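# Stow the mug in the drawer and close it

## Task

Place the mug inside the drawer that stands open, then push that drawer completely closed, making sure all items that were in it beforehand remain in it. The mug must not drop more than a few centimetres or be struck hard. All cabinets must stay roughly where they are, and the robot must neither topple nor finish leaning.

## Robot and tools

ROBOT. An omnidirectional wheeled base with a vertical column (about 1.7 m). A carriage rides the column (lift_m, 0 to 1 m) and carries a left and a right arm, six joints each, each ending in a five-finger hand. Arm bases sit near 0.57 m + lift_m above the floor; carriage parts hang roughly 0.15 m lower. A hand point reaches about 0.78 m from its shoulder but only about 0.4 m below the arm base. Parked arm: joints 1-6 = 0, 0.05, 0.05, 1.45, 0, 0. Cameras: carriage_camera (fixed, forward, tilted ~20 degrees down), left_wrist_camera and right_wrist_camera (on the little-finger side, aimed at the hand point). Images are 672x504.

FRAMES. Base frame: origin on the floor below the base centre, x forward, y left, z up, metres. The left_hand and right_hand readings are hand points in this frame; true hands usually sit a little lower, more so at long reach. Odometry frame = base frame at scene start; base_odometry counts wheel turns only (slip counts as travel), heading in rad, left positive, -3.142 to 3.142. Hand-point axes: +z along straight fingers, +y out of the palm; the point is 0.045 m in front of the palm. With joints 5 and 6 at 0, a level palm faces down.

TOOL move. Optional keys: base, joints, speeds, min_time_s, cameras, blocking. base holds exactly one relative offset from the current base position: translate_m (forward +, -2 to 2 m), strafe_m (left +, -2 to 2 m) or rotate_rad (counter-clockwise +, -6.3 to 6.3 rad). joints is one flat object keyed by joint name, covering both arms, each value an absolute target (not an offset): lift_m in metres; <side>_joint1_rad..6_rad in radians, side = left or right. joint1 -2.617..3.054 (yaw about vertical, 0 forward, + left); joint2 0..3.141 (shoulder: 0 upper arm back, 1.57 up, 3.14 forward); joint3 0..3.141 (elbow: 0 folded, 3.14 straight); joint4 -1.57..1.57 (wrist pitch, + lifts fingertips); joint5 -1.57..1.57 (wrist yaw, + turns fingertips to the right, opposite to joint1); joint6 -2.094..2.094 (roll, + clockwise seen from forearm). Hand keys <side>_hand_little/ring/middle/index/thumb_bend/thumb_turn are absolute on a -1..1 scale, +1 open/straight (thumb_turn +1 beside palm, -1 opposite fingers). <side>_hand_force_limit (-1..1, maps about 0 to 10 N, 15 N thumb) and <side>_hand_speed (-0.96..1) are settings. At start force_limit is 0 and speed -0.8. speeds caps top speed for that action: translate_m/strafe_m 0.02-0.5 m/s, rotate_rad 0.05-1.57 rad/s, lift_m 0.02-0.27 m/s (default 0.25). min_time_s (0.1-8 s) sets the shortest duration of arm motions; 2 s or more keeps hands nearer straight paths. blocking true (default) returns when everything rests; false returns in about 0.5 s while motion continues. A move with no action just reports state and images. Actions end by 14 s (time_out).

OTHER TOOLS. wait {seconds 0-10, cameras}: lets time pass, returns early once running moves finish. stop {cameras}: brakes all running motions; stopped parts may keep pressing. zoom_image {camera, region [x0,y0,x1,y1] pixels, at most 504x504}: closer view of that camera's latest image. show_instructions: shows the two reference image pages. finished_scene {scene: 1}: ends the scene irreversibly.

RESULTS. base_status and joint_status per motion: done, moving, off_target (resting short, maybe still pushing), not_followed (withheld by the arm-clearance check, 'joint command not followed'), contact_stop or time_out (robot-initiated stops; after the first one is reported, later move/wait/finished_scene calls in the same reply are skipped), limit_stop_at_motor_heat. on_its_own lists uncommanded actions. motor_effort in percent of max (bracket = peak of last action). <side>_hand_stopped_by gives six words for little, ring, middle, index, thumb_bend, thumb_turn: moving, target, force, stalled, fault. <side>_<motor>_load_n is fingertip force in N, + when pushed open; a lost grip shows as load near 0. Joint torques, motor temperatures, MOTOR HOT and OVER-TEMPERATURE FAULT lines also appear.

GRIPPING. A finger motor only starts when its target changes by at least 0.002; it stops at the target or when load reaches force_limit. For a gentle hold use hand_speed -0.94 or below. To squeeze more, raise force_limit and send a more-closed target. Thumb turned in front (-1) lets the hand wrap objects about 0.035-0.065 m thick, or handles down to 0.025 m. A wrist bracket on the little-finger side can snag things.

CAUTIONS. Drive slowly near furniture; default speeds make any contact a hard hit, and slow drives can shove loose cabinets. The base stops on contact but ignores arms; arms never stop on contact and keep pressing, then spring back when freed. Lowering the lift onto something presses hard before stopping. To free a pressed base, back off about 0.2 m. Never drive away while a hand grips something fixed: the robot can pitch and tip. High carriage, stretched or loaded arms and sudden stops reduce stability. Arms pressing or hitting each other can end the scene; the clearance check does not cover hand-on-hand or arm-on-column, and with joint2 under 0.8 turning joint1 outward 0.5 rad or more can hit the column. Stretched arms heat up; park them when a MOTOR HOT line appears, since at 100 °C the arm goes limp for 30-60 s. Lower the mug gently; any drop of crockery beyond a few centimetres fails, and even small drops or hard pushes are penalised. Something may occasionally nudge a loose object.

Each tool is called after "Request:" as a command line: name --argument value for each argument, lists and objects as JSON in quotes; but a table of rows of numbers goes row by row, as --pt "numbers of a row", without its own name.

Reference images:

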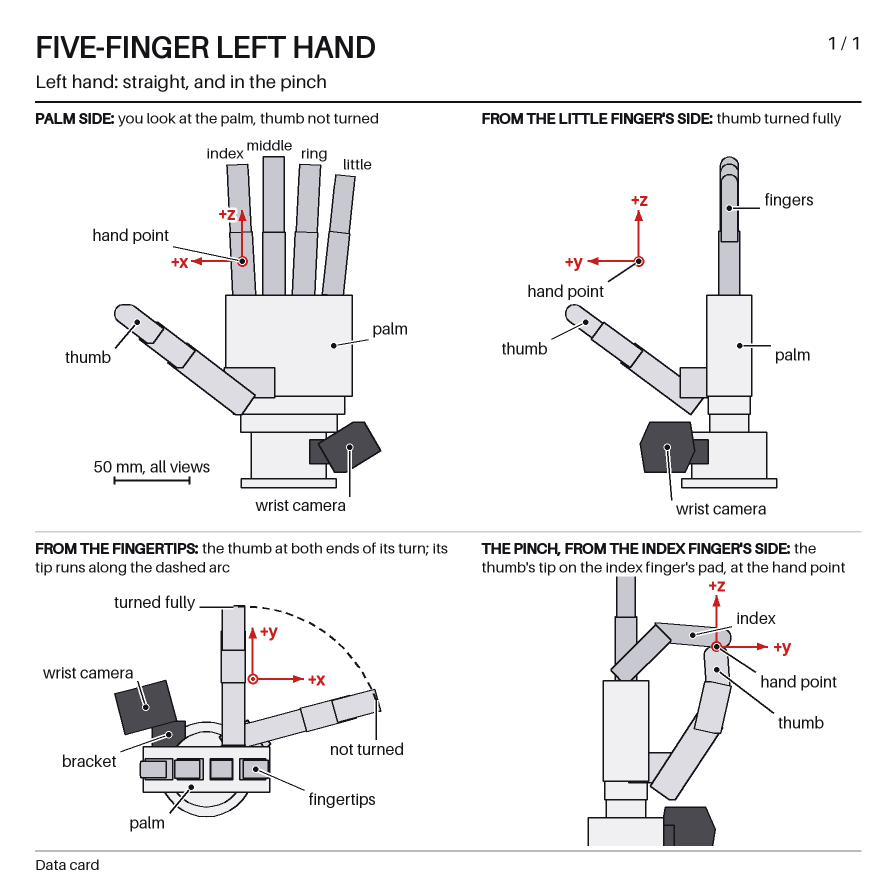

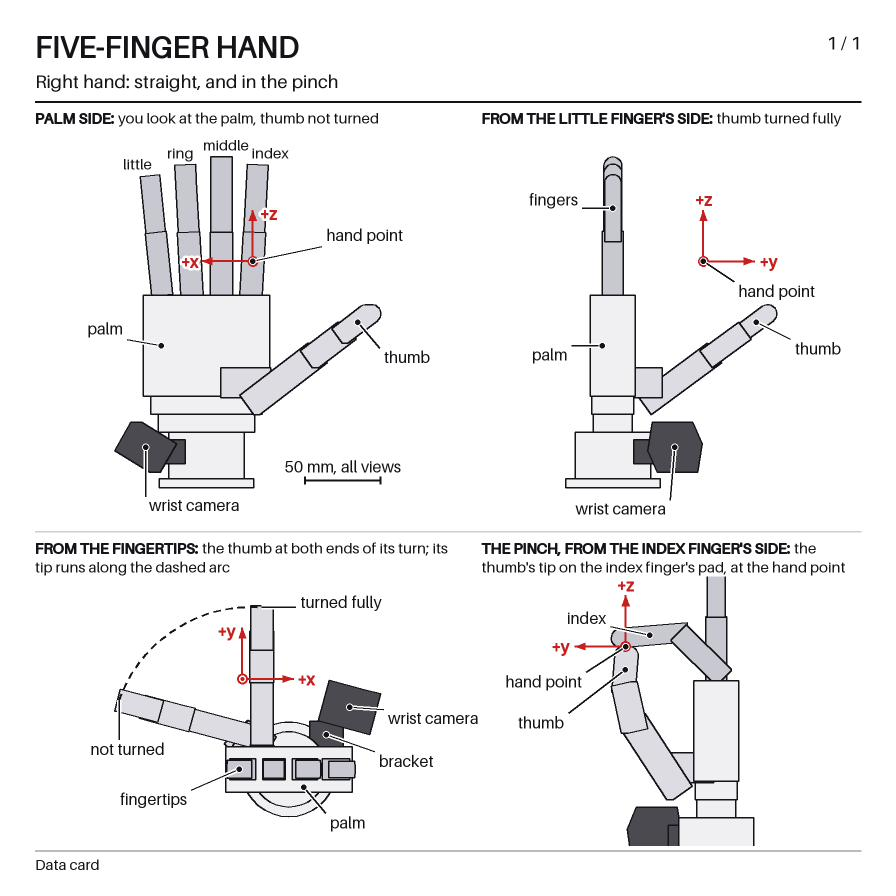

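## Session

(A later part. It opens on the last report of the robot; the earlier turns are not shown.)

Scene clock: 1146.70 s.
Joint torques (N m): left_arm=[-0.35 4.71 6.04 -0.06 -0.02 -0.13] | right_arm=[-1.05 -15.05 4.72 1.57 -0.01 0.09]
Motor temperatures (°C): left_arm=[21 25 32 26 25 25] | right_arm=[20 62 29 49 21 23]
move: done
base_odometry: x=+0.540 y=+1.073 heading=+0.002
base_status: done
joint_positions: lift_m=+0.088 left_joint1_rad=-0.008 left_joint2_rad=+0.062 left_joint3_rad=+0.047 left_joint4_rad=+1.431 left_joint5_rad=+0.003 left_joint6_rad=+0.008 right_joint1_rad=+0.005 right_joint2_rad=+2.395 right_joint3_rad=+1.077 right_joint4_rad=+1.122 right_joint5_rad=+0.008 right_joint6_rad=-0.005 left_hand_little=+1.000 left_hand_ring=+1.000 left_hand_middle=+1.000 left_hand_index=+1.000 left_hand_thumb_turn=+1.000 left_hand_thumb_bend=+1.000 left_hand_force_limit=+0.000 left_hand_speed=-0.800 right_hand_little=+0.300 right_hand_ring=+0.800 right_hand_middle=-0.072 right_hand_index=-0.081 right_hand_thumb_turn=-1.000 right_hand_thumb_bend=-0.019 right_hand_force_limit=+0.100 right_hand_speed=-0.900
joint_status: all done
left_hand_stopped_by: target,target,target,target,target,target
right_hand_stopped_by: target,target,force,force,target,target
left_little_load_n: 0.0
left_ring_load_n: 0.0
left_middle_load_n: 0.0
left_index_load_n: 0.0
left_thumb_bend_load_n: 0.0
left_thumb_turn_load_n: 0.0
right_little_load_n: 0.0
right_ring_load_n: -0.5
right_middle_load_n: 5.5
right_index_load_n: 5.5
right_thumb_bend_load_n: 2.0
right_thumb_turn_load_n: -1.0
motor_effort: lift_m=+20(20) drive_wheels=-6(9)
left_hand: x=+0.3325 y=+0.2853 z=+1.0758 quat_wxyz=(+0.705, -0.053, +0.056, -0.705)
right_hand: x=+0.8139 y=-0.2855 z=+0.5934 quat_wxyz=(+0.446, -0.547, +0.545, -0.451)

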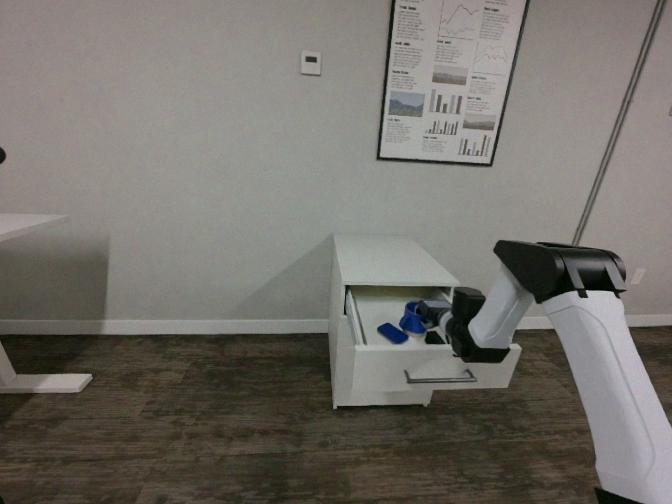

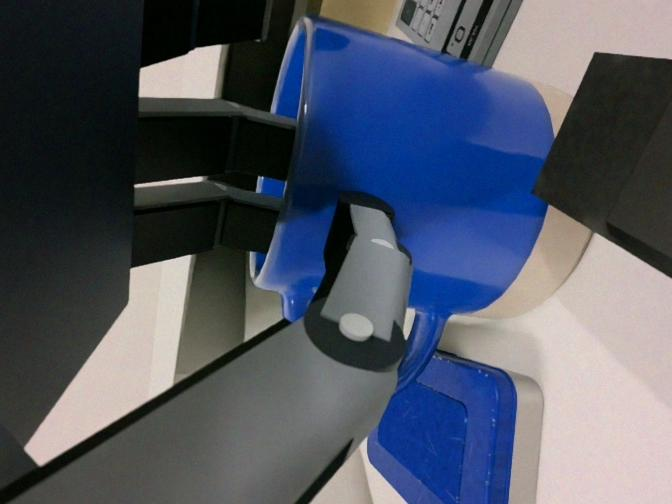

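Request:
move --base '{"translate_m": -0.003}' --joints '{"lift_m": 0.082, "right_hand_thumb_bend": -0.014}' --speeds '{"translate_m": 0.02, "lift_m": 0.02}' --cameras '["carriage_camera", "right_wrist_camera"]'

Request:
zoom_image --camera "carriage_camera" --region '[370, 280, 500, 380]'

Scene clock: 1163.90 s.
Joint torques (N m): left_arm=[-0.18 4.57 6.02 -0.08 -0.02 -0.12] | right_arm=[-1.11 -14.87 4.67 1.46 0.01 0.09]
Motor temperatures (°C): left_arm=[21 25 32 26 25 25] | right_arm=[20 64 29 49 21 23]
move: done
base_odometry: x=+0.537 y=+1.073 heading=+0.003
base_status: done
joint_positions: lift_m=+0.082 left_joint1_rad=-0.008 left_joint2_rad=+0.062 left_joint3_rad=+0.047 left_joint4_rad=+1.431 left_joint5_rad=+0.003 left_joint6_rad=+0.008 right_joint1_rad=+0.005 right_joint2_rad=+2.392 right_joint3_rad=+1.079 right_joint4_rad=+1.135 right_joint5_rad=+0.007 right_joint6_rad=-0.005 left_hand_little=+1.000 left_hand_ring=+1.000 left_hand_middle=+1.000 left_hand_index=+1.000 left_hand_thumb_turn=+1.000 left_hand_thumb_bend=+1.000 left_hand_force_limit=+0.000 left_hand_speed=-0.800 right_hand_little=+0.300 right_hand_ring=+0.800 right_hand_middle=-0.072 right_hand_index=-0.081 right_hand_thumb_turn=-1.000 right_hand_thumb_bend=-0.014 right_hand_force_limit=+0.100 right_hand_speed=-0.900
joint_status: all done
left_hand_stopped_by: target,target,target,target,target,target
right_hand_stopped_by: target,target,force,force,target,target
left_little_load_n: 0.0
left_ring_load_n: 0.0
left_middle_load_n: 0.0
left_index_load_n: 0.0
left_thumb_bend_load_n: 0.0
left_thumb_turn_load_n: 0.0
right_little_load_n: 0.0
right_ring_load_n: 0.0
right_middle_load_n: 5.5
right_index_load_n: 4.5
right_thumb_bend_load_n: 0.5
right_thumb_turn_load_n: -0.5
motor_effort: lift_m=+19(20) drive_wheels=-5(8)
left_hand: x=+0.3325 y=+0.2853 z=+1.0698 quat_wxyz=(+0.705, -0.053, +0.056, -0.705)
right_hand: x=+0.8165 y=-0.2854 z=+0.5932 quat_wxyz=(+0.452, -0.543, +0.541, -0.456)

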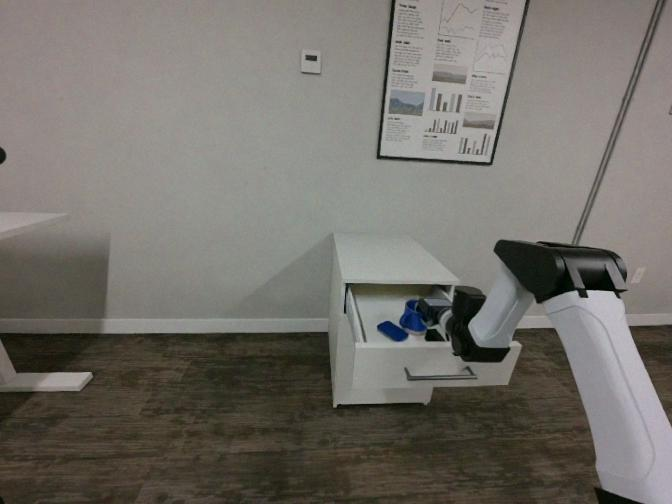

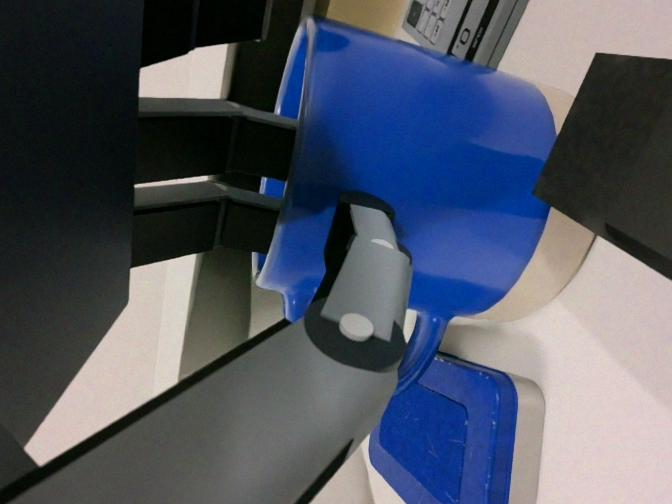

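Scaled by 3.877 from the camera's image (finer frame: 960x720).

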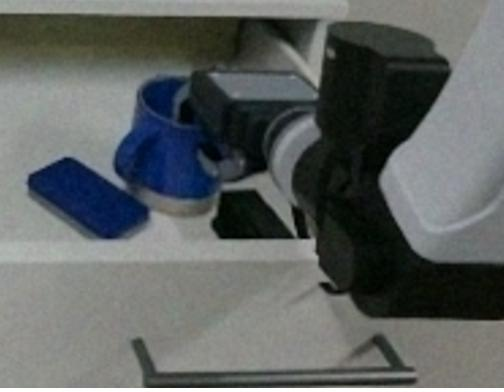

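Request:
move --joints '{"right_hand_thumb_bend": -0.004, "right_hand_index": -0.07, "right_hand_middle": -0.062, "right_hand_speed": -0.94}' --cameras '["carriage_camera", "right_wrist_camera"]'

Request:
zoom_image --camera "carriage_camera" --region '[370, 280, 500, 380]'

Scene clock: 1184.03 s.
Joint torques (N m): left_arm=[-0.34 4.64 5.91 -0.07 -0.03 -0.12] | right_arm=[-1.07 -14.86 4.62 1.46 0.01 0.09]
Motor temperatures (°C): left_arm=[21 25 32 26 25 25] | right_arm=[20 59 29 47 21 23]
move: done
base_odometry: x=+0.537 y=+1.073 heading=+0.003
base_status: not commanded
joint_positions: lift_m=+0.082 left_joint1_rad=-0.008 left_joint2_rad=+0.062 left_joint3_rad=+0.047 left_joint4_rad=+1.431 left_joint5_rad=+0.003 left_joint6_rad=+0.008 right_joint1_rad=+0.005 right_joint2_rad=+2.392 right_joint3_rad=+1.079 right_joint4_rad=+1.135 right_joint5_rad=+0.007 right_joint6_rad=-0.005 left_hand_little=+1.000 left_hand_ring=+1.000 left_hand_middle=+1.000 left_hand_index=+1.000 left_hand_thumb_turn=+1.000 left_hand_thumb_bend=+1.000 left_hand_force_limit=+0.000 left_hand_speed=-0.800 right_hand_little=+0.300 right_hand_ring=+0.800 right_hand_middle=-0.062 right_hand_index=-0.070 right_hand_thumb_turn=-1.000 right_hand_thumb_bend=-0.004 right_hand_force_limit=+0.100 right_hand_speed=-0.940
joint_status: all done
left_hand_stopped_by: target,target,target,target,target,target
right_hand_stopped_by: target,target,target,target,target,target
left_little_load_n: 0.0
left_ring_load_n: 0.0
left_middle_load_n: 0.0
left_index_load_n: 0.0
left_thumb_bend_load_n: 0.0
left_thumb_turn_load_n: 0.0
right_little_load_n: 0.0
right_ring_load_n: 0.0
right_middle_load_n: 1.5
right_index_load_n: 1.5
right_thumb_bend_load_n: 0.0
right_thumb_turn_load_n: 0.0
motor_effort: lift_m=+18(20) drive_wheels=-5(5)
left_hand: x=+0.3325 y=+0.2853 z=+1.0698 quat_wxyz=(+0.705, -0.053, +0.056, -0.705)
right_hand: x=+0.8165 y=-0.2854 z=+0.5932 quat_wxyz=(+0.452, -0.543, +0.541, -0.456)

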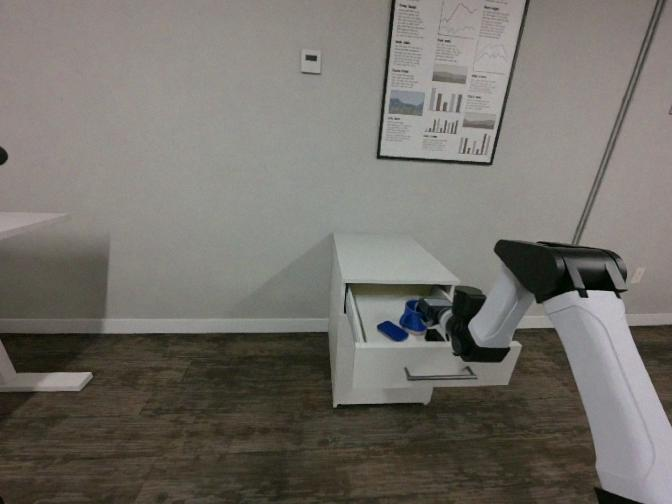

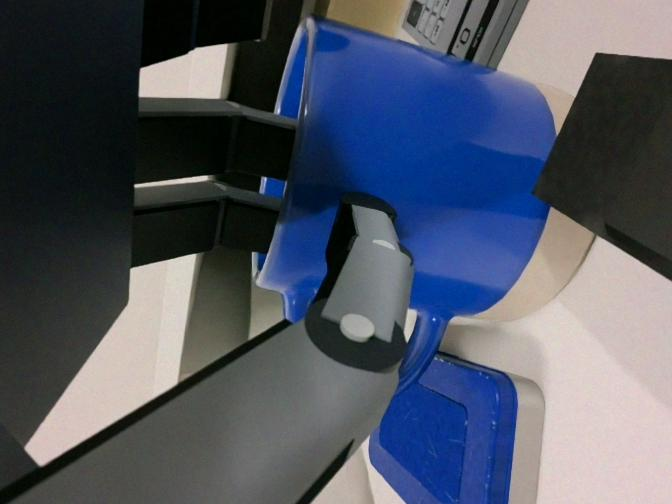

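Scaled by 3.877 from the camera's image (finer frame: 960x720).

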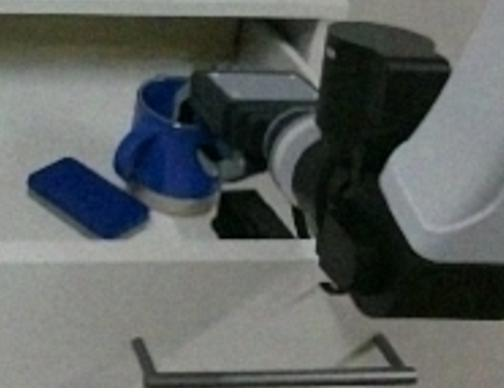

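Request:
move --joints '{"right_hand_thumb_bend": 0.02, "right_hand_index": -0.055, "right_hand_middle": -0.047}' --cameras '["carriage_camera", "right_wrist_camera"]'

Request:
zoom_image --camera "carriage_camera" --region '[370, 280, 500, 380]'

Scene clock: 1188.10 s.
Joint torques (N m): left_arm=[-0.36 4.6 5.94 -0.04 -0.03 -0.12] | right_arm=[-1.1 -14.87 4.6 1.53 0.01 0.09]
Motor temperatures (°C): left_arm=[21 25 32 26 25 25] | right_arm=[20 59 29 47 21 23]
move: done
base_odometry: x=+0.537 y=+1.073 heading=+0.003
base_status: not commanded
joint_positions: lift_m=+0.082 left_joint1_rad=-0.008 left_joint2_rad=+0.062 left_joint3_rad=+0.047 left_joint4_rad=+1.431 left_joint5_rad=+0.003 left_joint6_rad=+0.008 right_joint1_rad=+0.005 right_joint2_rad=+2.392 right_joint3_rad=+1.079 right_joint4_rad=+1.128 right_joint5_rad=+0.007 right_joint6_rad=-0.005 left_hand_little=+1.000 left_hand_ring=+1.000 left_hand_middle=+1.000 left_hand_index=+1.000 left_hand_thumb_turn=+1.000 left_hand_thumb_bend=+1.000 left_hand_force_limit=+0.000 left_hand_speed=-0.800 right_hand_little=+0.300 right_hand_ring=+0.800 right_hand_middle=-0.046 right_hand_index=-0.054 right_hand_thumb_turn=-1.000 right_hand_thumb_bend=+0.020 right_hand_force_limit=+0.100 right_hand_speed=-0.940
joint_status: all done
left_hand_stopped_by: target,target,target,target,target,target
right_hand_stopped_by: target,target,target,target,target,target
left_little_load_n: 0.0
left_ring_load_n: 0.0
left_middle_load_n: 0.0
left_index_load_n: 0.0
left_thumb_bend_load_n: 0.0
left_thumb_turn_load_n: 0.0
right_little_load_n: 0.0
right_ring_load_n: 0.0
right_middle_load_n: 0.5
right_index_load_n: 0.5
right_thumb_bend_load_n: -0.5
right_thumb_turn_load_n: 0.0
motor_effort: lift_m=+20(20) drive_wheels=-5(5)
left_hand: x=+0.3325 y=+0.2853 z=+1.0698 quat_wxyz=(+0.705, -0.053, +0.056, -0.705)
right_hand: x=+0.8157 y=-0.2854 z=+0.5914 quat_wxyz=(+0.450, -0.545, +0.543, -0.454)

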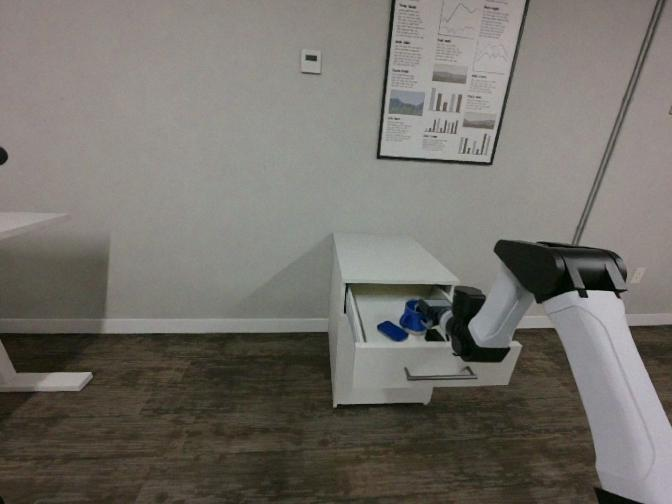

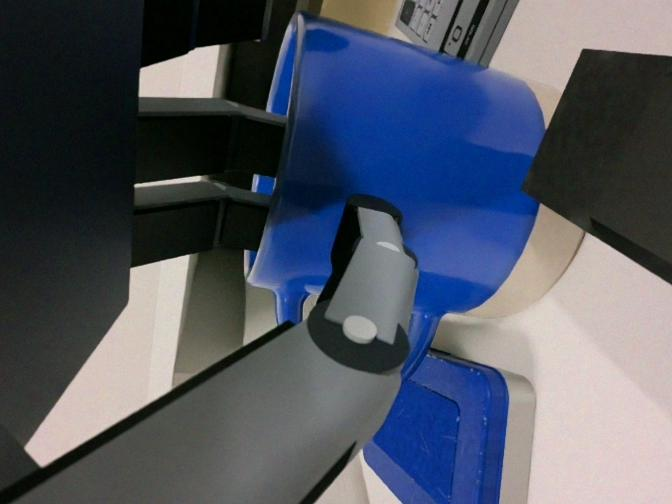

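Scaled by 3.877 from the camera's image (finer frame: 960x720).

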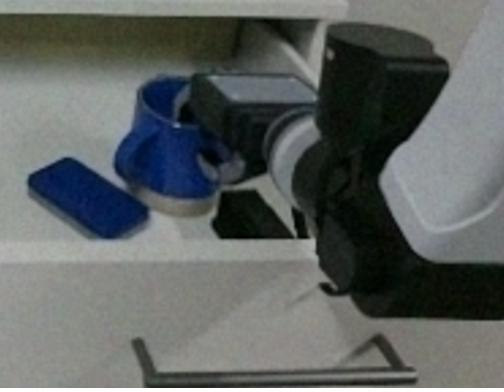

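Request:
move --joints '{"right_hand_thumb_bend": 0.1, "right_hand_index": -0.035, "right_hand_middle": -0.025}' --cameras '["carriage_camera", "right_wrist_camera"]'

Request:
zoom_image --camera "carriage_camera" --region '[370, 280, 500, 380]'

Scene clock: 1192.87 s.
Joint torques (N m): left_arm=[-0.35 4.59 5.97 -0.04 -0.03 -0.13] | right_arm=[-1.09 -14.86 4.6 1.62 0.01 0.09]
Motor temperatures (°C): left_arm=[21 25 32 26 25 25] | right_arm=[20 58 29 47 21 23]
move: done
base_odometry: x=+0.537 y=+1.073 heading=+0.003
base_status: not commanded
joint_positions: lift_m=+0.082 left_joint1_rad=-0.008 left_joint2_rad=+0.062 left_joint3_rad=+0.047 left_joint4_rad=+1.431 left_joint5_rad=+0.003 left_joint6_rad=+0.008 right_joint1_rad=+0.005 right_joint2_rad=+2.392 right_joint3_rad=+1.079 right_joint4_rad=+1.117 right_joint5_rad=+0.007 right_joint6_rad=-0.005 left_hand_little=+1.000 left_hand_ring=+1.000 left_hand_middle=+1.000 left_hand_index=+1.000 left_hand_thumb_turn=+1.000 left_hand_thumb_bend=+1.000 left_hand_force_limit=+0.000 left_hand_speed=-0.800 right_hand_little=+0.300 right_hand_ring=+0.800 right_hand_middle=-0.024 right_hand_index=-0.034 right_hand_thumb_turn=-1.000 right_hand_thumb_bend=+0.100 right_hand_force_limit=+0.100 right_hand_speed=-0.940
joint_status: all done
left_hand_stopped_by: target,target,target,target,target,target
right_hand_stopped_by: target,target,target,target,target,target
left_little_load_n: 0.0
left_ring_load_n: 0.0
left_middle_load_n: 0.0
left_index_load_n: 0.0
left_thumb_bend_load_n: 0.0
left_thumb_turn_load_n: 0.0
right_little_load_n: 0.0
right_ring_load_n: 0.0
right_middle_load_n: 0.0
right_index_load_n: 0.0
right_thumb_bend_load_n: 0.5
right_thumb_turn_load_n: 0.0
motor_effort: lift_m=+20(20) drive_wheels=-5(5)
left_hand: x=+0.3325 y=+0.2853 z=+1.0698 quat_wxyz=(+0.705, -0.053, +0.056, -0.705)
right_hand: x=+0.8145 y=-0.2854 z=+0.5887 quat_wxyz=(+0.447, -0.547, +0.545, -0.451)

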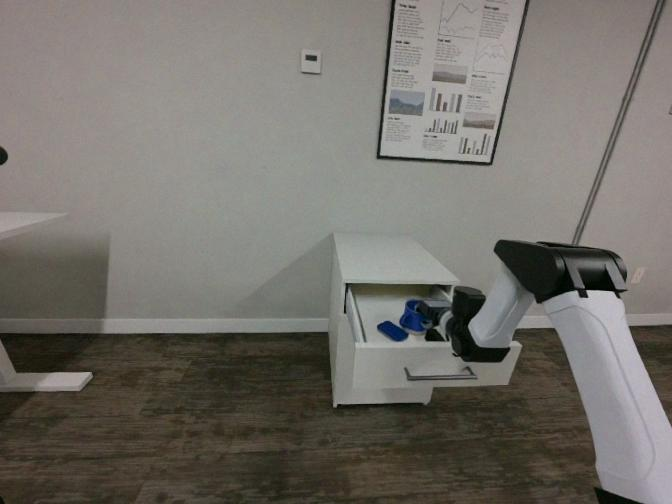

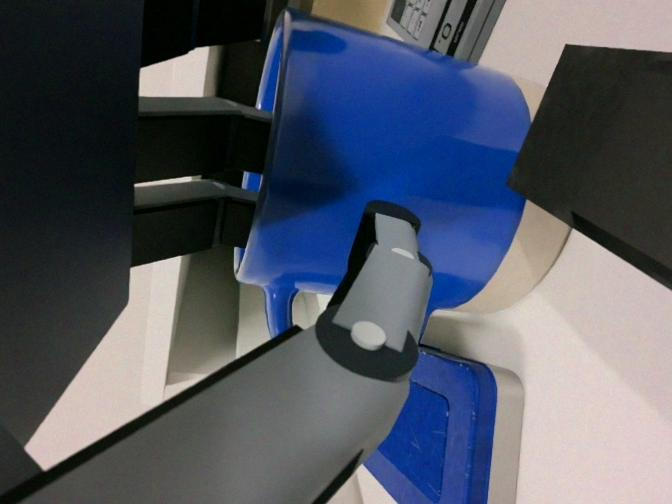

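Scaled by 3.877 from the camera's image (finer frame: 960x720).

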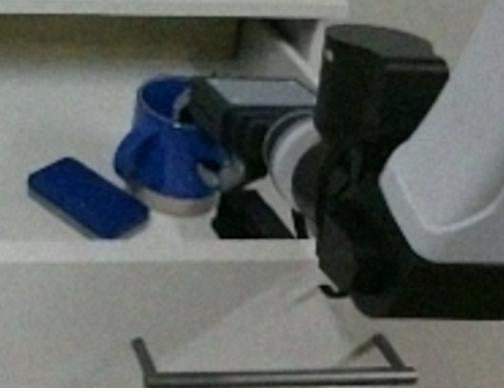

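Request:
move --joints '{"lift_m": 0.088, "right_hand_thumb_bend": 0.3}' --speeds '{"lift_m": 0.02}' --cameras '["carriage_camera", "right_wrist_camera"]'

Request:
zoom_image --camera "carriage_camera" --region '[370, 280, 500, 380]'

Scene clock: 1199.07 s.
Joint torques (N m): left_arm=[-0.35 4.6 5.98 -0.04 -0.03 -0.12] | right_arm=[-1.07 -14.86 4.6 1.65 0.01 0.09]
Motor temperatures (°C): left_arm=[21 25 32 26 25 25] | right_arm=[20 58 29 47 21 23]
move: done
base_odometry: x=+0.537 y=+1.073 heading=+0.003
base_status: not commanded
joint_positions: lift_m=+0.088 left_joint1_rad=-0.008 left_joint2_rad=+0.062 left_joint3_rad=+0.047 left_joint4_rad=+1.431 left_joint5_rad=+0.003 left_joint6_rad=+0.008 right_joint1_rad=+0.005 right_joint2_rad=+2.392 right_joint3_rad=+1.079 right_joint4_rad=+1.115 right_joint5_rad=+0.007 right_joint6_rad=-0.005 left_hand_little=+1.000 left_hand_ring=+1.000 left_hand_middle=+1.000 left_hand_index=+1.000 left_hand_thumb_turn=+1.000 left_hand_thumb_bend=+1.000 left_hand_force_limit=+0.000 left_hand_speed=-0.800 right_hand_little=+0.300 right_hand_ring=+0.800 right_hand_middle=-0.024 right_hand_index=-0.034 right_hand_thumb_turn=-1.000 right_hand_thumb_bend=+0.300 right_hand_force_limit=+0.100 right_hand_speed=-0.940
joint_status: all done
left_hand_stopped_by: target,target,target,target,target,target
right_hand_stopped_by: target,target,target,target,target,target
left_little_load_n: 0.0
left_ring_load_n: 0.0
left_middle_load_n: 0.0
left_index_load_n: 0.0
left_thumb_bend_load_n: 0.0
left_thumb_turn_load_n: 0.0
right_little_load_n: 0.0
right_ring_load_n: 0.0
right_middle_load_n: 0.5
right_index_load_n: 0.5
right_thumb_bend_load_n: 0.0
right_thumb_turn_load_n: 0.0
motor_effort: lift_m=+22(24) drive_wheels=-5(5)
left_hand: x=+0.3325 y=+0.2853 z=+1.0753 quat_wxyz=(+0.705, -0.053, +0.056, -0.705)
right_hand: x=+0.8142 y=-0.2854 z=+0.5935 quat_wxyz=(+0.446, -0.548, +0.546, -0.450)

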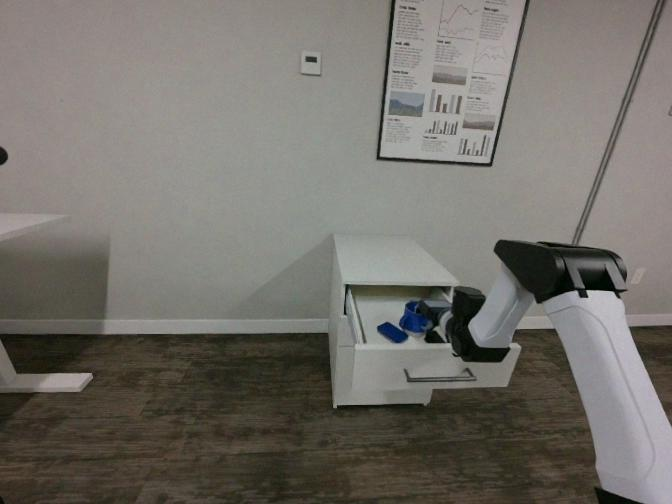

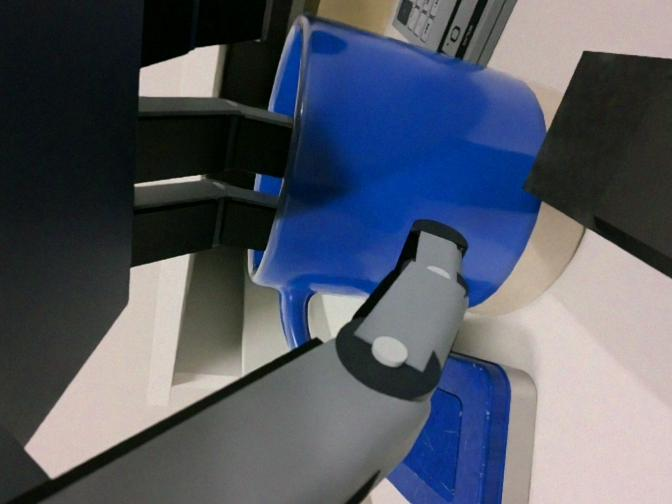

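Scaled by 3.877 from the camera's image (finer frame: 960x720).

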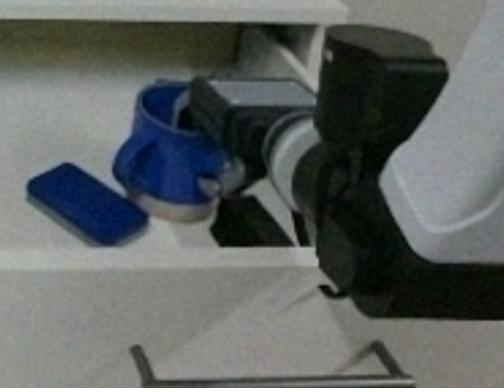

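Request:
move --joints '{"right_hand_index": 0.05, "right_hand_middle": 0.06, "right_hand_thumb_bend": 0.7}' --cameras '["carriage_camera", "right_wrist_camera"]'

Request:
zoom_image --camera "carriage_camera" --region '[370, 280, 500, 380]'

Scene clock: 1210.17 s.
Joint torques (N m): left_arm=[-0.34 4.59 6 -0.05 -0.02 -0.11] | right_arm=[-1.09 -14.87 4.6 1.67 0.01 0.09]
Motor temperatures (°C): left_arm=[21 25 32 26 25 25] | right_arm=[20 58 29 47 21 23]
move: done
base_odometry: x=+0.537 y=+1.073 heading=+0.003
base_status: not commanded
joint_positions: lift_m=+0.088 left_joint1_rad=-0.008 left_joint2_rad=+0.062 left_joint3_rad=+0.047 left_joint4_rad=+1.431 left_joint5_rad=+0.003 left_joint6_rad=+0.008 right_joint1_rad=+0.005 right_joint2_rad=+2.392 right_joint3_rad=+1.079 right_joint4_rad=+1.112 right_joint5_rad=+0.007 right_joint6_rad=-0.005 left_hand_little=+1.000 left_hand_ring=+1.000 left_hand_middle=+1.000 left_hand_index=+1.000 left_hand_thumb_turn=+1.000 left_hand_thumb_bend=+1.000 left_hand_force_limit=+0.000 left_hand_speed=-0.800 right_hand_little=+0.300 right_hand_ring=+0.800 right_hand_middle=+0.060 right_hand_index=+0.050 right_hand_thumb_turn=-1.000 right_hand_thumb_bend=+0.700 right_hand_force_limit=+0.100 right_hand_speed=-0.940
joint_status: all done
left_hand_stopped_by: target,target,target,target,target,target
right_hand_stopped_by: target,target,target,target,target,target
left_little_load_n: 0.0
left_ring_load_n: 0.0
left_middle_load_n: 0.0
left_index_load_n: 0.0
left_thumb_bend_load_n: 0.0
left_thumb_turn_load_n: 0.0
right_little_load_n: 0.0
right_ring_load_n: 0.0
right_middle_load_n: 0.0
right_index_load_n: 0.0
right_thumb_bend_load_n: 0.0
right_thumb_turn_load_n: 0.0
motor_effort: lift_m=+23(24) drive_wheels=-5(5)
left_hand: x=+0.3325 y=+0.2853 z=+1.0753 quat_wxyz=(+0.705, -0.053, +0.056, -0.705)
right_hand: x=+0.8139 y=-0.2854 z=+0.5929 quat_wxyz=(+0.445, -0.548, +0.547, -0.450)

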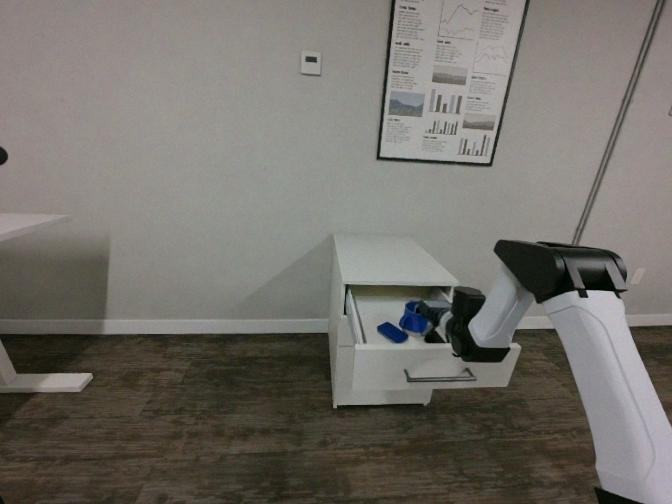

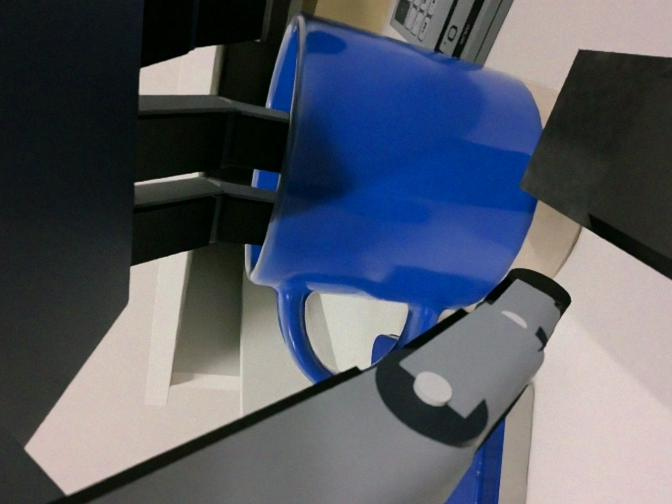

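Scaled by 3.877 from the camera's image (finer frame: 960x720).

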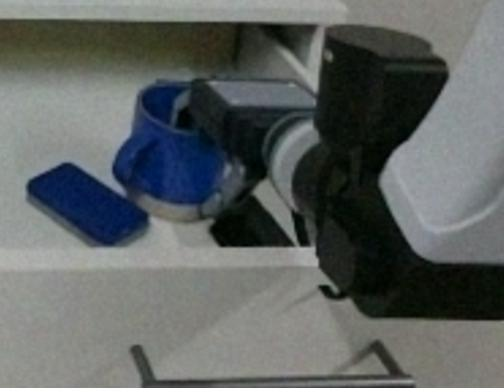

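Request:
move --joints '{"lift_m": 0.118}' --speeds '{"lift_m": 0.03}' --cameras '["carriage_camera", "right_wrist_camera"]'

Request:
zoom_image --camera "carriage_camera" --region '[370, 280, 500, 380]'

Scene clock: 1215.17 s.
Joint torques (N m): left_arm=[-0.36 4.51 5.94 -0.08 -0.03 -0.11] | right_arm=[-1.09 -14.84 4.53 1.73 0.01 0.09]
Motor temperatures (°C): left_arm=[21 25 32 26 25 25] | right_arm=[20 58 29 47 21 23]
move: done
base_odometry: x=+0.537 y=+1.073 heading=+0.003
base_status: not commanded
joint_positions: lift_m=+0.118 left_joint1_rad=-0.008 left_joint2_rad=+0.062 left_joint3_rad=+0.047 left_joint4_rad=+1.430 left_joint5_rad=+0.003 left_joint6_rad=+0.008 right_joint1_rad=+0.005 right_joint2_rad=+2.392 right_joint3_rad=+1.079 right_joint4_rad=+1.106 right_joint5_rad=+0.007 right_joint6_rad=-0.005 left_hand_little=+1.000 left_hand_ring=+1.000 left_hand_middle=+1.000 left_hand_index=+1.000 left_hand_thumb_turn=+1.000 left_hand_thumb_bend=+1.000 left_hand_force_limit=+0.000 left_hand_speed=-0.800 right_hand_little=+0.300 right_hand_ring=+0.800 right_hand_middle=+0.060 right_hand_index=+0.050 right_hand_thumb_turn=-1.000 right_hand_thumb_bend=+0.700 right_hand_force_limit=+0.100 right_hand_speed=-0.940
joint_status: all done
left_hand_stopped_by: target,target,target,target,target,target
right_hand_stopped_by: target,target,target,target,target,target
left_little_load_n: 0.0
left_ring_load_n: 0.0
left_middle_load_n: 0.0
left_index_load_n: 0.0
left_thumb_bend_load_n: 0.0
left_thumb_turn_load_n: 0.0
right_little_load_n: 0.0
right_ring_load_n: 0.0
right_middle_load_n: 0.0
right_index_load_n: 0.0
right_thumb_bend_load_n: 0.0
right_thumb_turn_load_n: 0.0
motor_effort: lift_m=+23(25) drive_wheels=-5(5)
left_hand: x=+0.3326 y=+0.2853 z=+1.1053 quat_wxyz=(+0.705, -0.053, +0.056, -0.705)
right_hand: x=+0.8133 y=-0.2854 z=+0.6215 quat_wxyz=(+0.444, -0.550, +0.548, -0.448)

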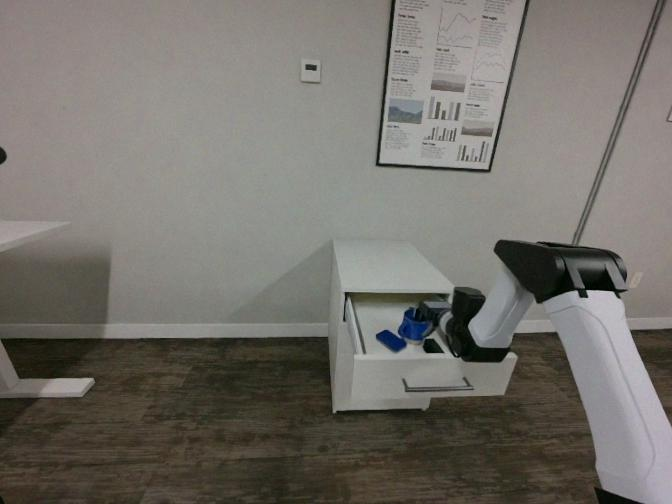

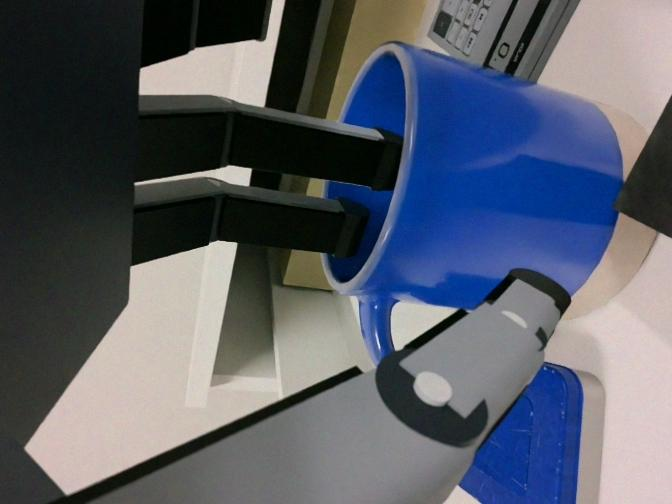

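Scaled by 3.877 from the camera's image (finer frame: 960x720).

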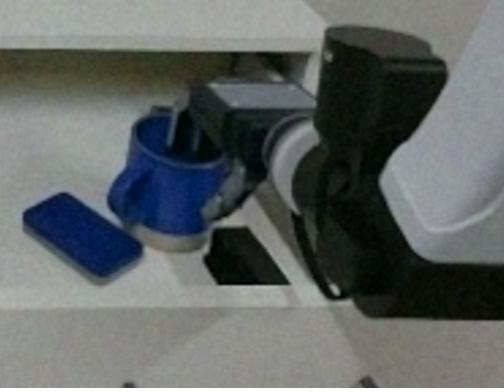

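Request:
move --joints '{"lift_m": 0.3}' --speeds '{"lift_m": 0.06}' --cameras '["carriage_camera", "right_wrist_camera"]'

Request:
zoom_image --camera "carriage_camera" --region '[330, 280, 530, 430]'

Scene clock: 1222.30 s.
Joint torques (N m): left_arm=[-0.34 4.56 5.9 -0.06 -0.02 -0.13] | right_arm=[-0.99 -14.8 4.6 1.74 0.01 0.09]
Motor temperatures (°C): left_arm=[21 25 32 26 25 25] | right_arm=[20 58 29 47 21 23]
move: done
base_odometry: x=+0.537 y=+1.073 heading=+0.003
base_status: not commanded
joint_positions: lift_m=+0.300 left_joint1_rad=-0.008 left_joint2_rad=+0.062 left_joint3_rad=+0.047 left_joint4_rad=+1.430 left_joint5_rad=+0.003 left_joint6_rad=+0.008 right_joint1_rad=+0.005 right_joint2_rad=+2.391 right_joint3_rad=+1.079 right_joint4_rad=+1.104 right_joint5_rad=+0.007 right_joint6_rad=-0.005 left_hand_little=+1.000 left_hand_ring=+1.000 left_hand_middle=+1.000 left_hand_index=+1.000 left_hand_thumb_turn=+1.000 left_hand_thumb_bend=+1.000 left_hand_force_limit=+0.000 left_hand_speed=-0.800 right_hand_little=+0.300 right_hand_ring=+0.800 right_hand_middle=+0.060 right_hand_index=+0.050 right_hand_thumb_turn=-1.000 right_hand_thumb_bend=+0.700 right_hand_force_limit=+0.100 right_hand_speed=-0.940
joint_status: all done
left_hand_stopped_by: target,target,target,target,target,target
right_hand_stopped_by: target,target,target,target,target,target
left_little_load_n: 0.0
left_ring_load_n: 0.0
left_middle_load_n: 0.0
left_index_load_n: 0.0
left_thumb_bend_load_n: 0.5
left_thumb_turn_load_n: 0.0
right_little_load_n: 0.0
right_ring_load_n: 0.0
right_middle_load_n: 0.0
right_index_load_n: 0.0
right_thumb_bend_load_n: 0.0
right_thumb_turn_load_n: 0.0
motor_effort: lift_m=+20(25) drive_wheels=-5(5)
left_hand: x=+0.3325 y=+0.2853 z=+1.2875 quat_wxyz=(+0.705, -0.053, +0.056, -0.705)
right_hand: x=+0.8132 y=-0.2854 z=+0.8035 quat_wxyz=(+0.443, -0.550, +0.548, -0.448)

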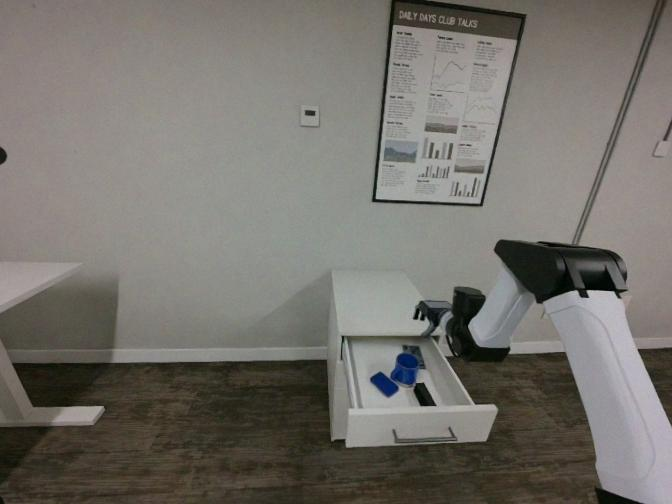

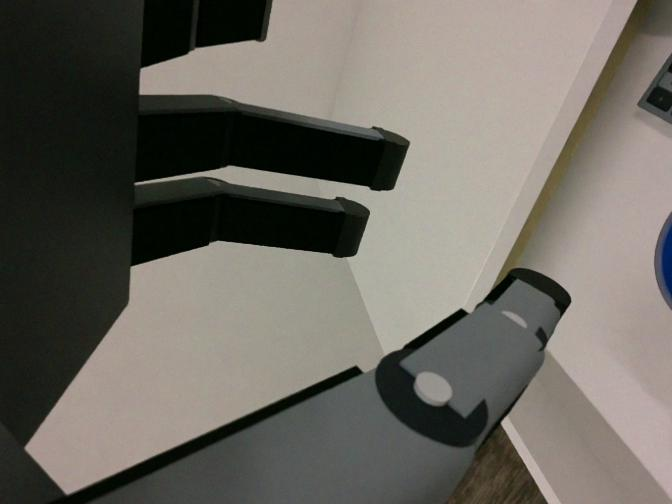

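Scaled by 2.520 from the camera's image (finer frame: 960x720).

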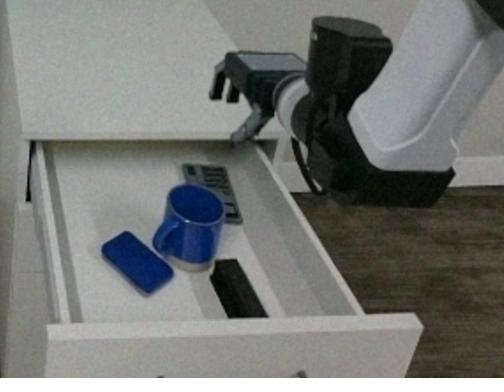

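Request:
move --base '{"translate_m": -0.3}' --joints '{"right_hand_index": -1, "right_hand_middle": -1, "right_hand_ring": -1, "right_hand_little": -1, "right_hand_thumb_turn": 1, "right_hand_thumb_bend": 1, "right_hand_speed": -0.7}' --speeds '{"translate_m": 0.15}' --cameras '["carriage_camera"]'

Request:
move --base '{"strafe_m": 0.065}' --speeds '{"strafe_m": 0.1}' --cameras '["carriage_camera"]'

Request:
zoom_image --camera "carriage_camera" --region '[320, 240, 560, 420]'

Scene clock: 1266.83 s.
Joint torques (N m): left_arm=[-0.32 4.56 6.08 -0.04 -0.03 -0.12] | right_arm=[-1.09 -14.75 4.59 1.72 0 0.1]
Motor temperatures (°C): left_arm=[21 25 32 26 25 25] | right_arm=[20 57 29 48 21 23]
move: done
base_odometry: x=+0.237 y=+1.073 heading=+0.001
base_status: done
joint_positions: lift_m=+0.300 left_joint1_rad=-0.008 left_joint2_rad=+0.062 left_joint3_rad=+0.047 left_joint4_rad=+1.430 left_joint5_rad=+0.003 left_joint6_rad=+0.008 right_joint1_rad=+0.005 right_joint2_rad=+2.391 right_joint3_rad=+1.079 right_joint4_rad=+1.103 right_joint5_rad=+0.007 right_joint6_rad=-0.005 left_hand_little=+1.000 left_hand_ring=+1.000 left_hand_middle=+1.000 left_hand_index=+1.000 left_hand_thumb_turn=+1.000 left_hand_thumb_bend=+1.000 left_hand_force_limit=+0.000 left_hand_speed=-0.800 right_hand_little=-1.000 right_hand_ring=-1.000 right_hand_middle=-1.000 right_hand_index=-1.000 right_hand_thumb_turn=+1.000 right_hand_thumb_bend=+1.000 right_hand_force_limit=+0.100 right_hand_speed=-0.700
joint_status: all done
left_hand_stopped_by: target,target,target,target,target,target
right_hand_stopped_by: target,target,target,target,target,target
left_little_load_n: 0.0
left_ring_load_n: 0.0
left_middle_load_n: 0.0
left_index_load_n: 0.0
left_thumb_bend_load_n: 0.0
left_thumb_turn_load_n: 0.0
right_little_load_n: 0.0
right_ring_load_n: 0.0
right_middle_load_n: 0.0
right_index_load_n: 0.0
right_thumb_bend_load_n: 0.0
right_thumb_turn_load_n: -0.5
motor_effort: lift_m=+19(23) drive_wheels=-4(11)
left_hand: x=+0.3326 y=+0.2853 z=+1.2875 quat_wxyz=(+0.705, -0.053, +0.056, -0.705)
right_hand: x=+0.8130 y=-0.2854 z=+0.8032 quat_wxyz=(+0.443, -0.550, +0.548, -0.447)

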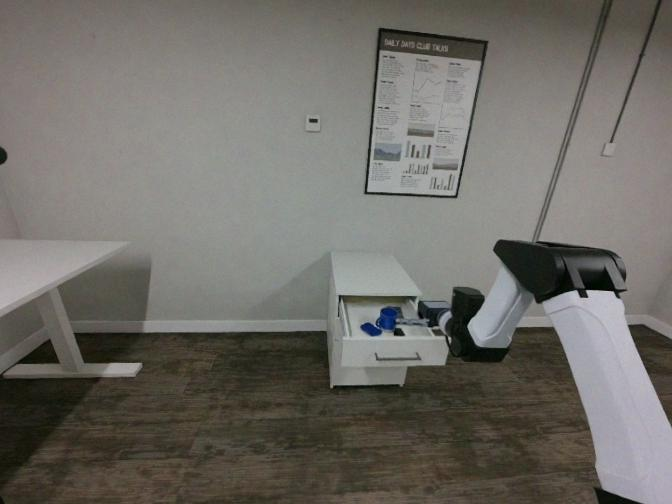

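Scene clock: 1268.27 s.
Joint torques (N m): left_arm=[-0.29 4.57 5.96 -0.05 -0.02 -0.12] | right_arm=[-0.54 -14.69 4.64 1.76 0.01 0.11]
Motor temperatures (°C): left_arm=[21 25 32 26 25 25] | right_arm=[20 57 29 48 21 23]
move: done
base_odometry: x=+0.236 y=+1.138 heading=+0.002
base_status: done
joint_positions: lift_m=+0.300 left_joint1_rad=-0.008 left_joint2_rad=+0.062 left_joint3_rad=+0.047 left_joint4_rad=+1.430 left_joint5_rad=+0.003 left_joint6_rad=+0.008 right_joint1_rad=-0.002 right_joint2_rad=+2.391 right_joint3_rad=+1.079 right_joint4_rad=+1.103 right_joint5_rad=+0.007 right_joint6_rad=-0.005 left_hand_little=+1.000 left_hand_ring=+1.000 left_hand_middle=+1.000 left_hand_index=+1.000 left_hand_thumb_turn=+1.000 left_hand_thumb_bend=+1.000 left_hand_force_limit=+0.000 left_hand_speed=-0.800 right_hand_little=-1.000 right_hand_ring=-1.000 right_hand_middle=-1.000 right_hand_index=-1.000 right_hand_thumb_turn=+1.000 right_hand_thumb_bend=+1.000 right_hand_force_limit=+0.100 right_hand_speed=-0.700
joint_status: not commanded
left_hand_stopped_by: target,target,target,target,target,target
right_hand_stopped_by: target,target,target,target,target,target
left_little_load_n: 0.0
left_ring_load_n: 0.0
left_middle_load_n: 0.0
left_index_load_n: 0.0
left_thumb_bend_load_n: 0.0
left_thumb_turn_load_n: 0.0
right_little_load_n: 0.0
right_ring_load_n: 0.0
right_middle_load_n: 0.0
right_index_load_n: 0.0
right_thumb_bend_load_n: 0.0
right_thumb_turn_load_n: -0.5
motor_effort: lift_m=+22(22) drive_wheels=+0(5)
left_hand: x=+0.3326 y=+0.2853 z=+1.2875 quat_wxyz=(+0.705, -0.053, +0.056, -0.705)
right_hand: x=+0.8132 y=-0.2888 z=+0.8032 quat_wxyz=(+0.442, -0.549, +0.550, -0.448)

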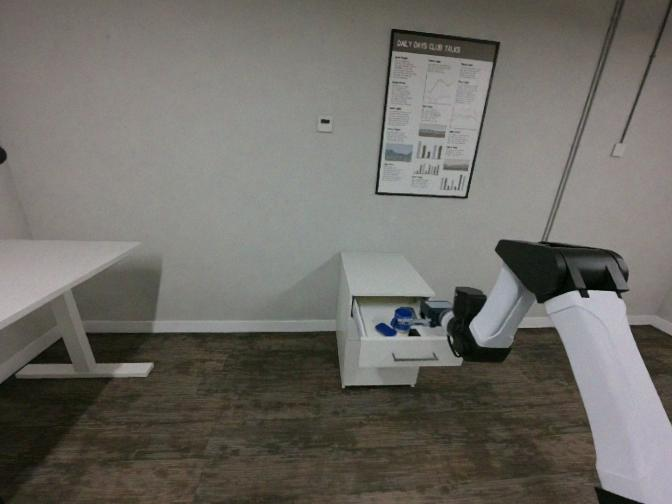

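Scaled by 2.100 from the camera's image (finer frame: 960x720).

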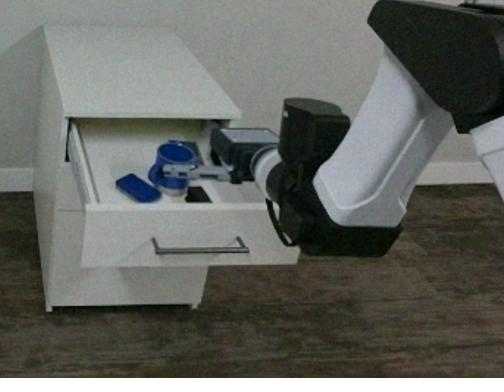

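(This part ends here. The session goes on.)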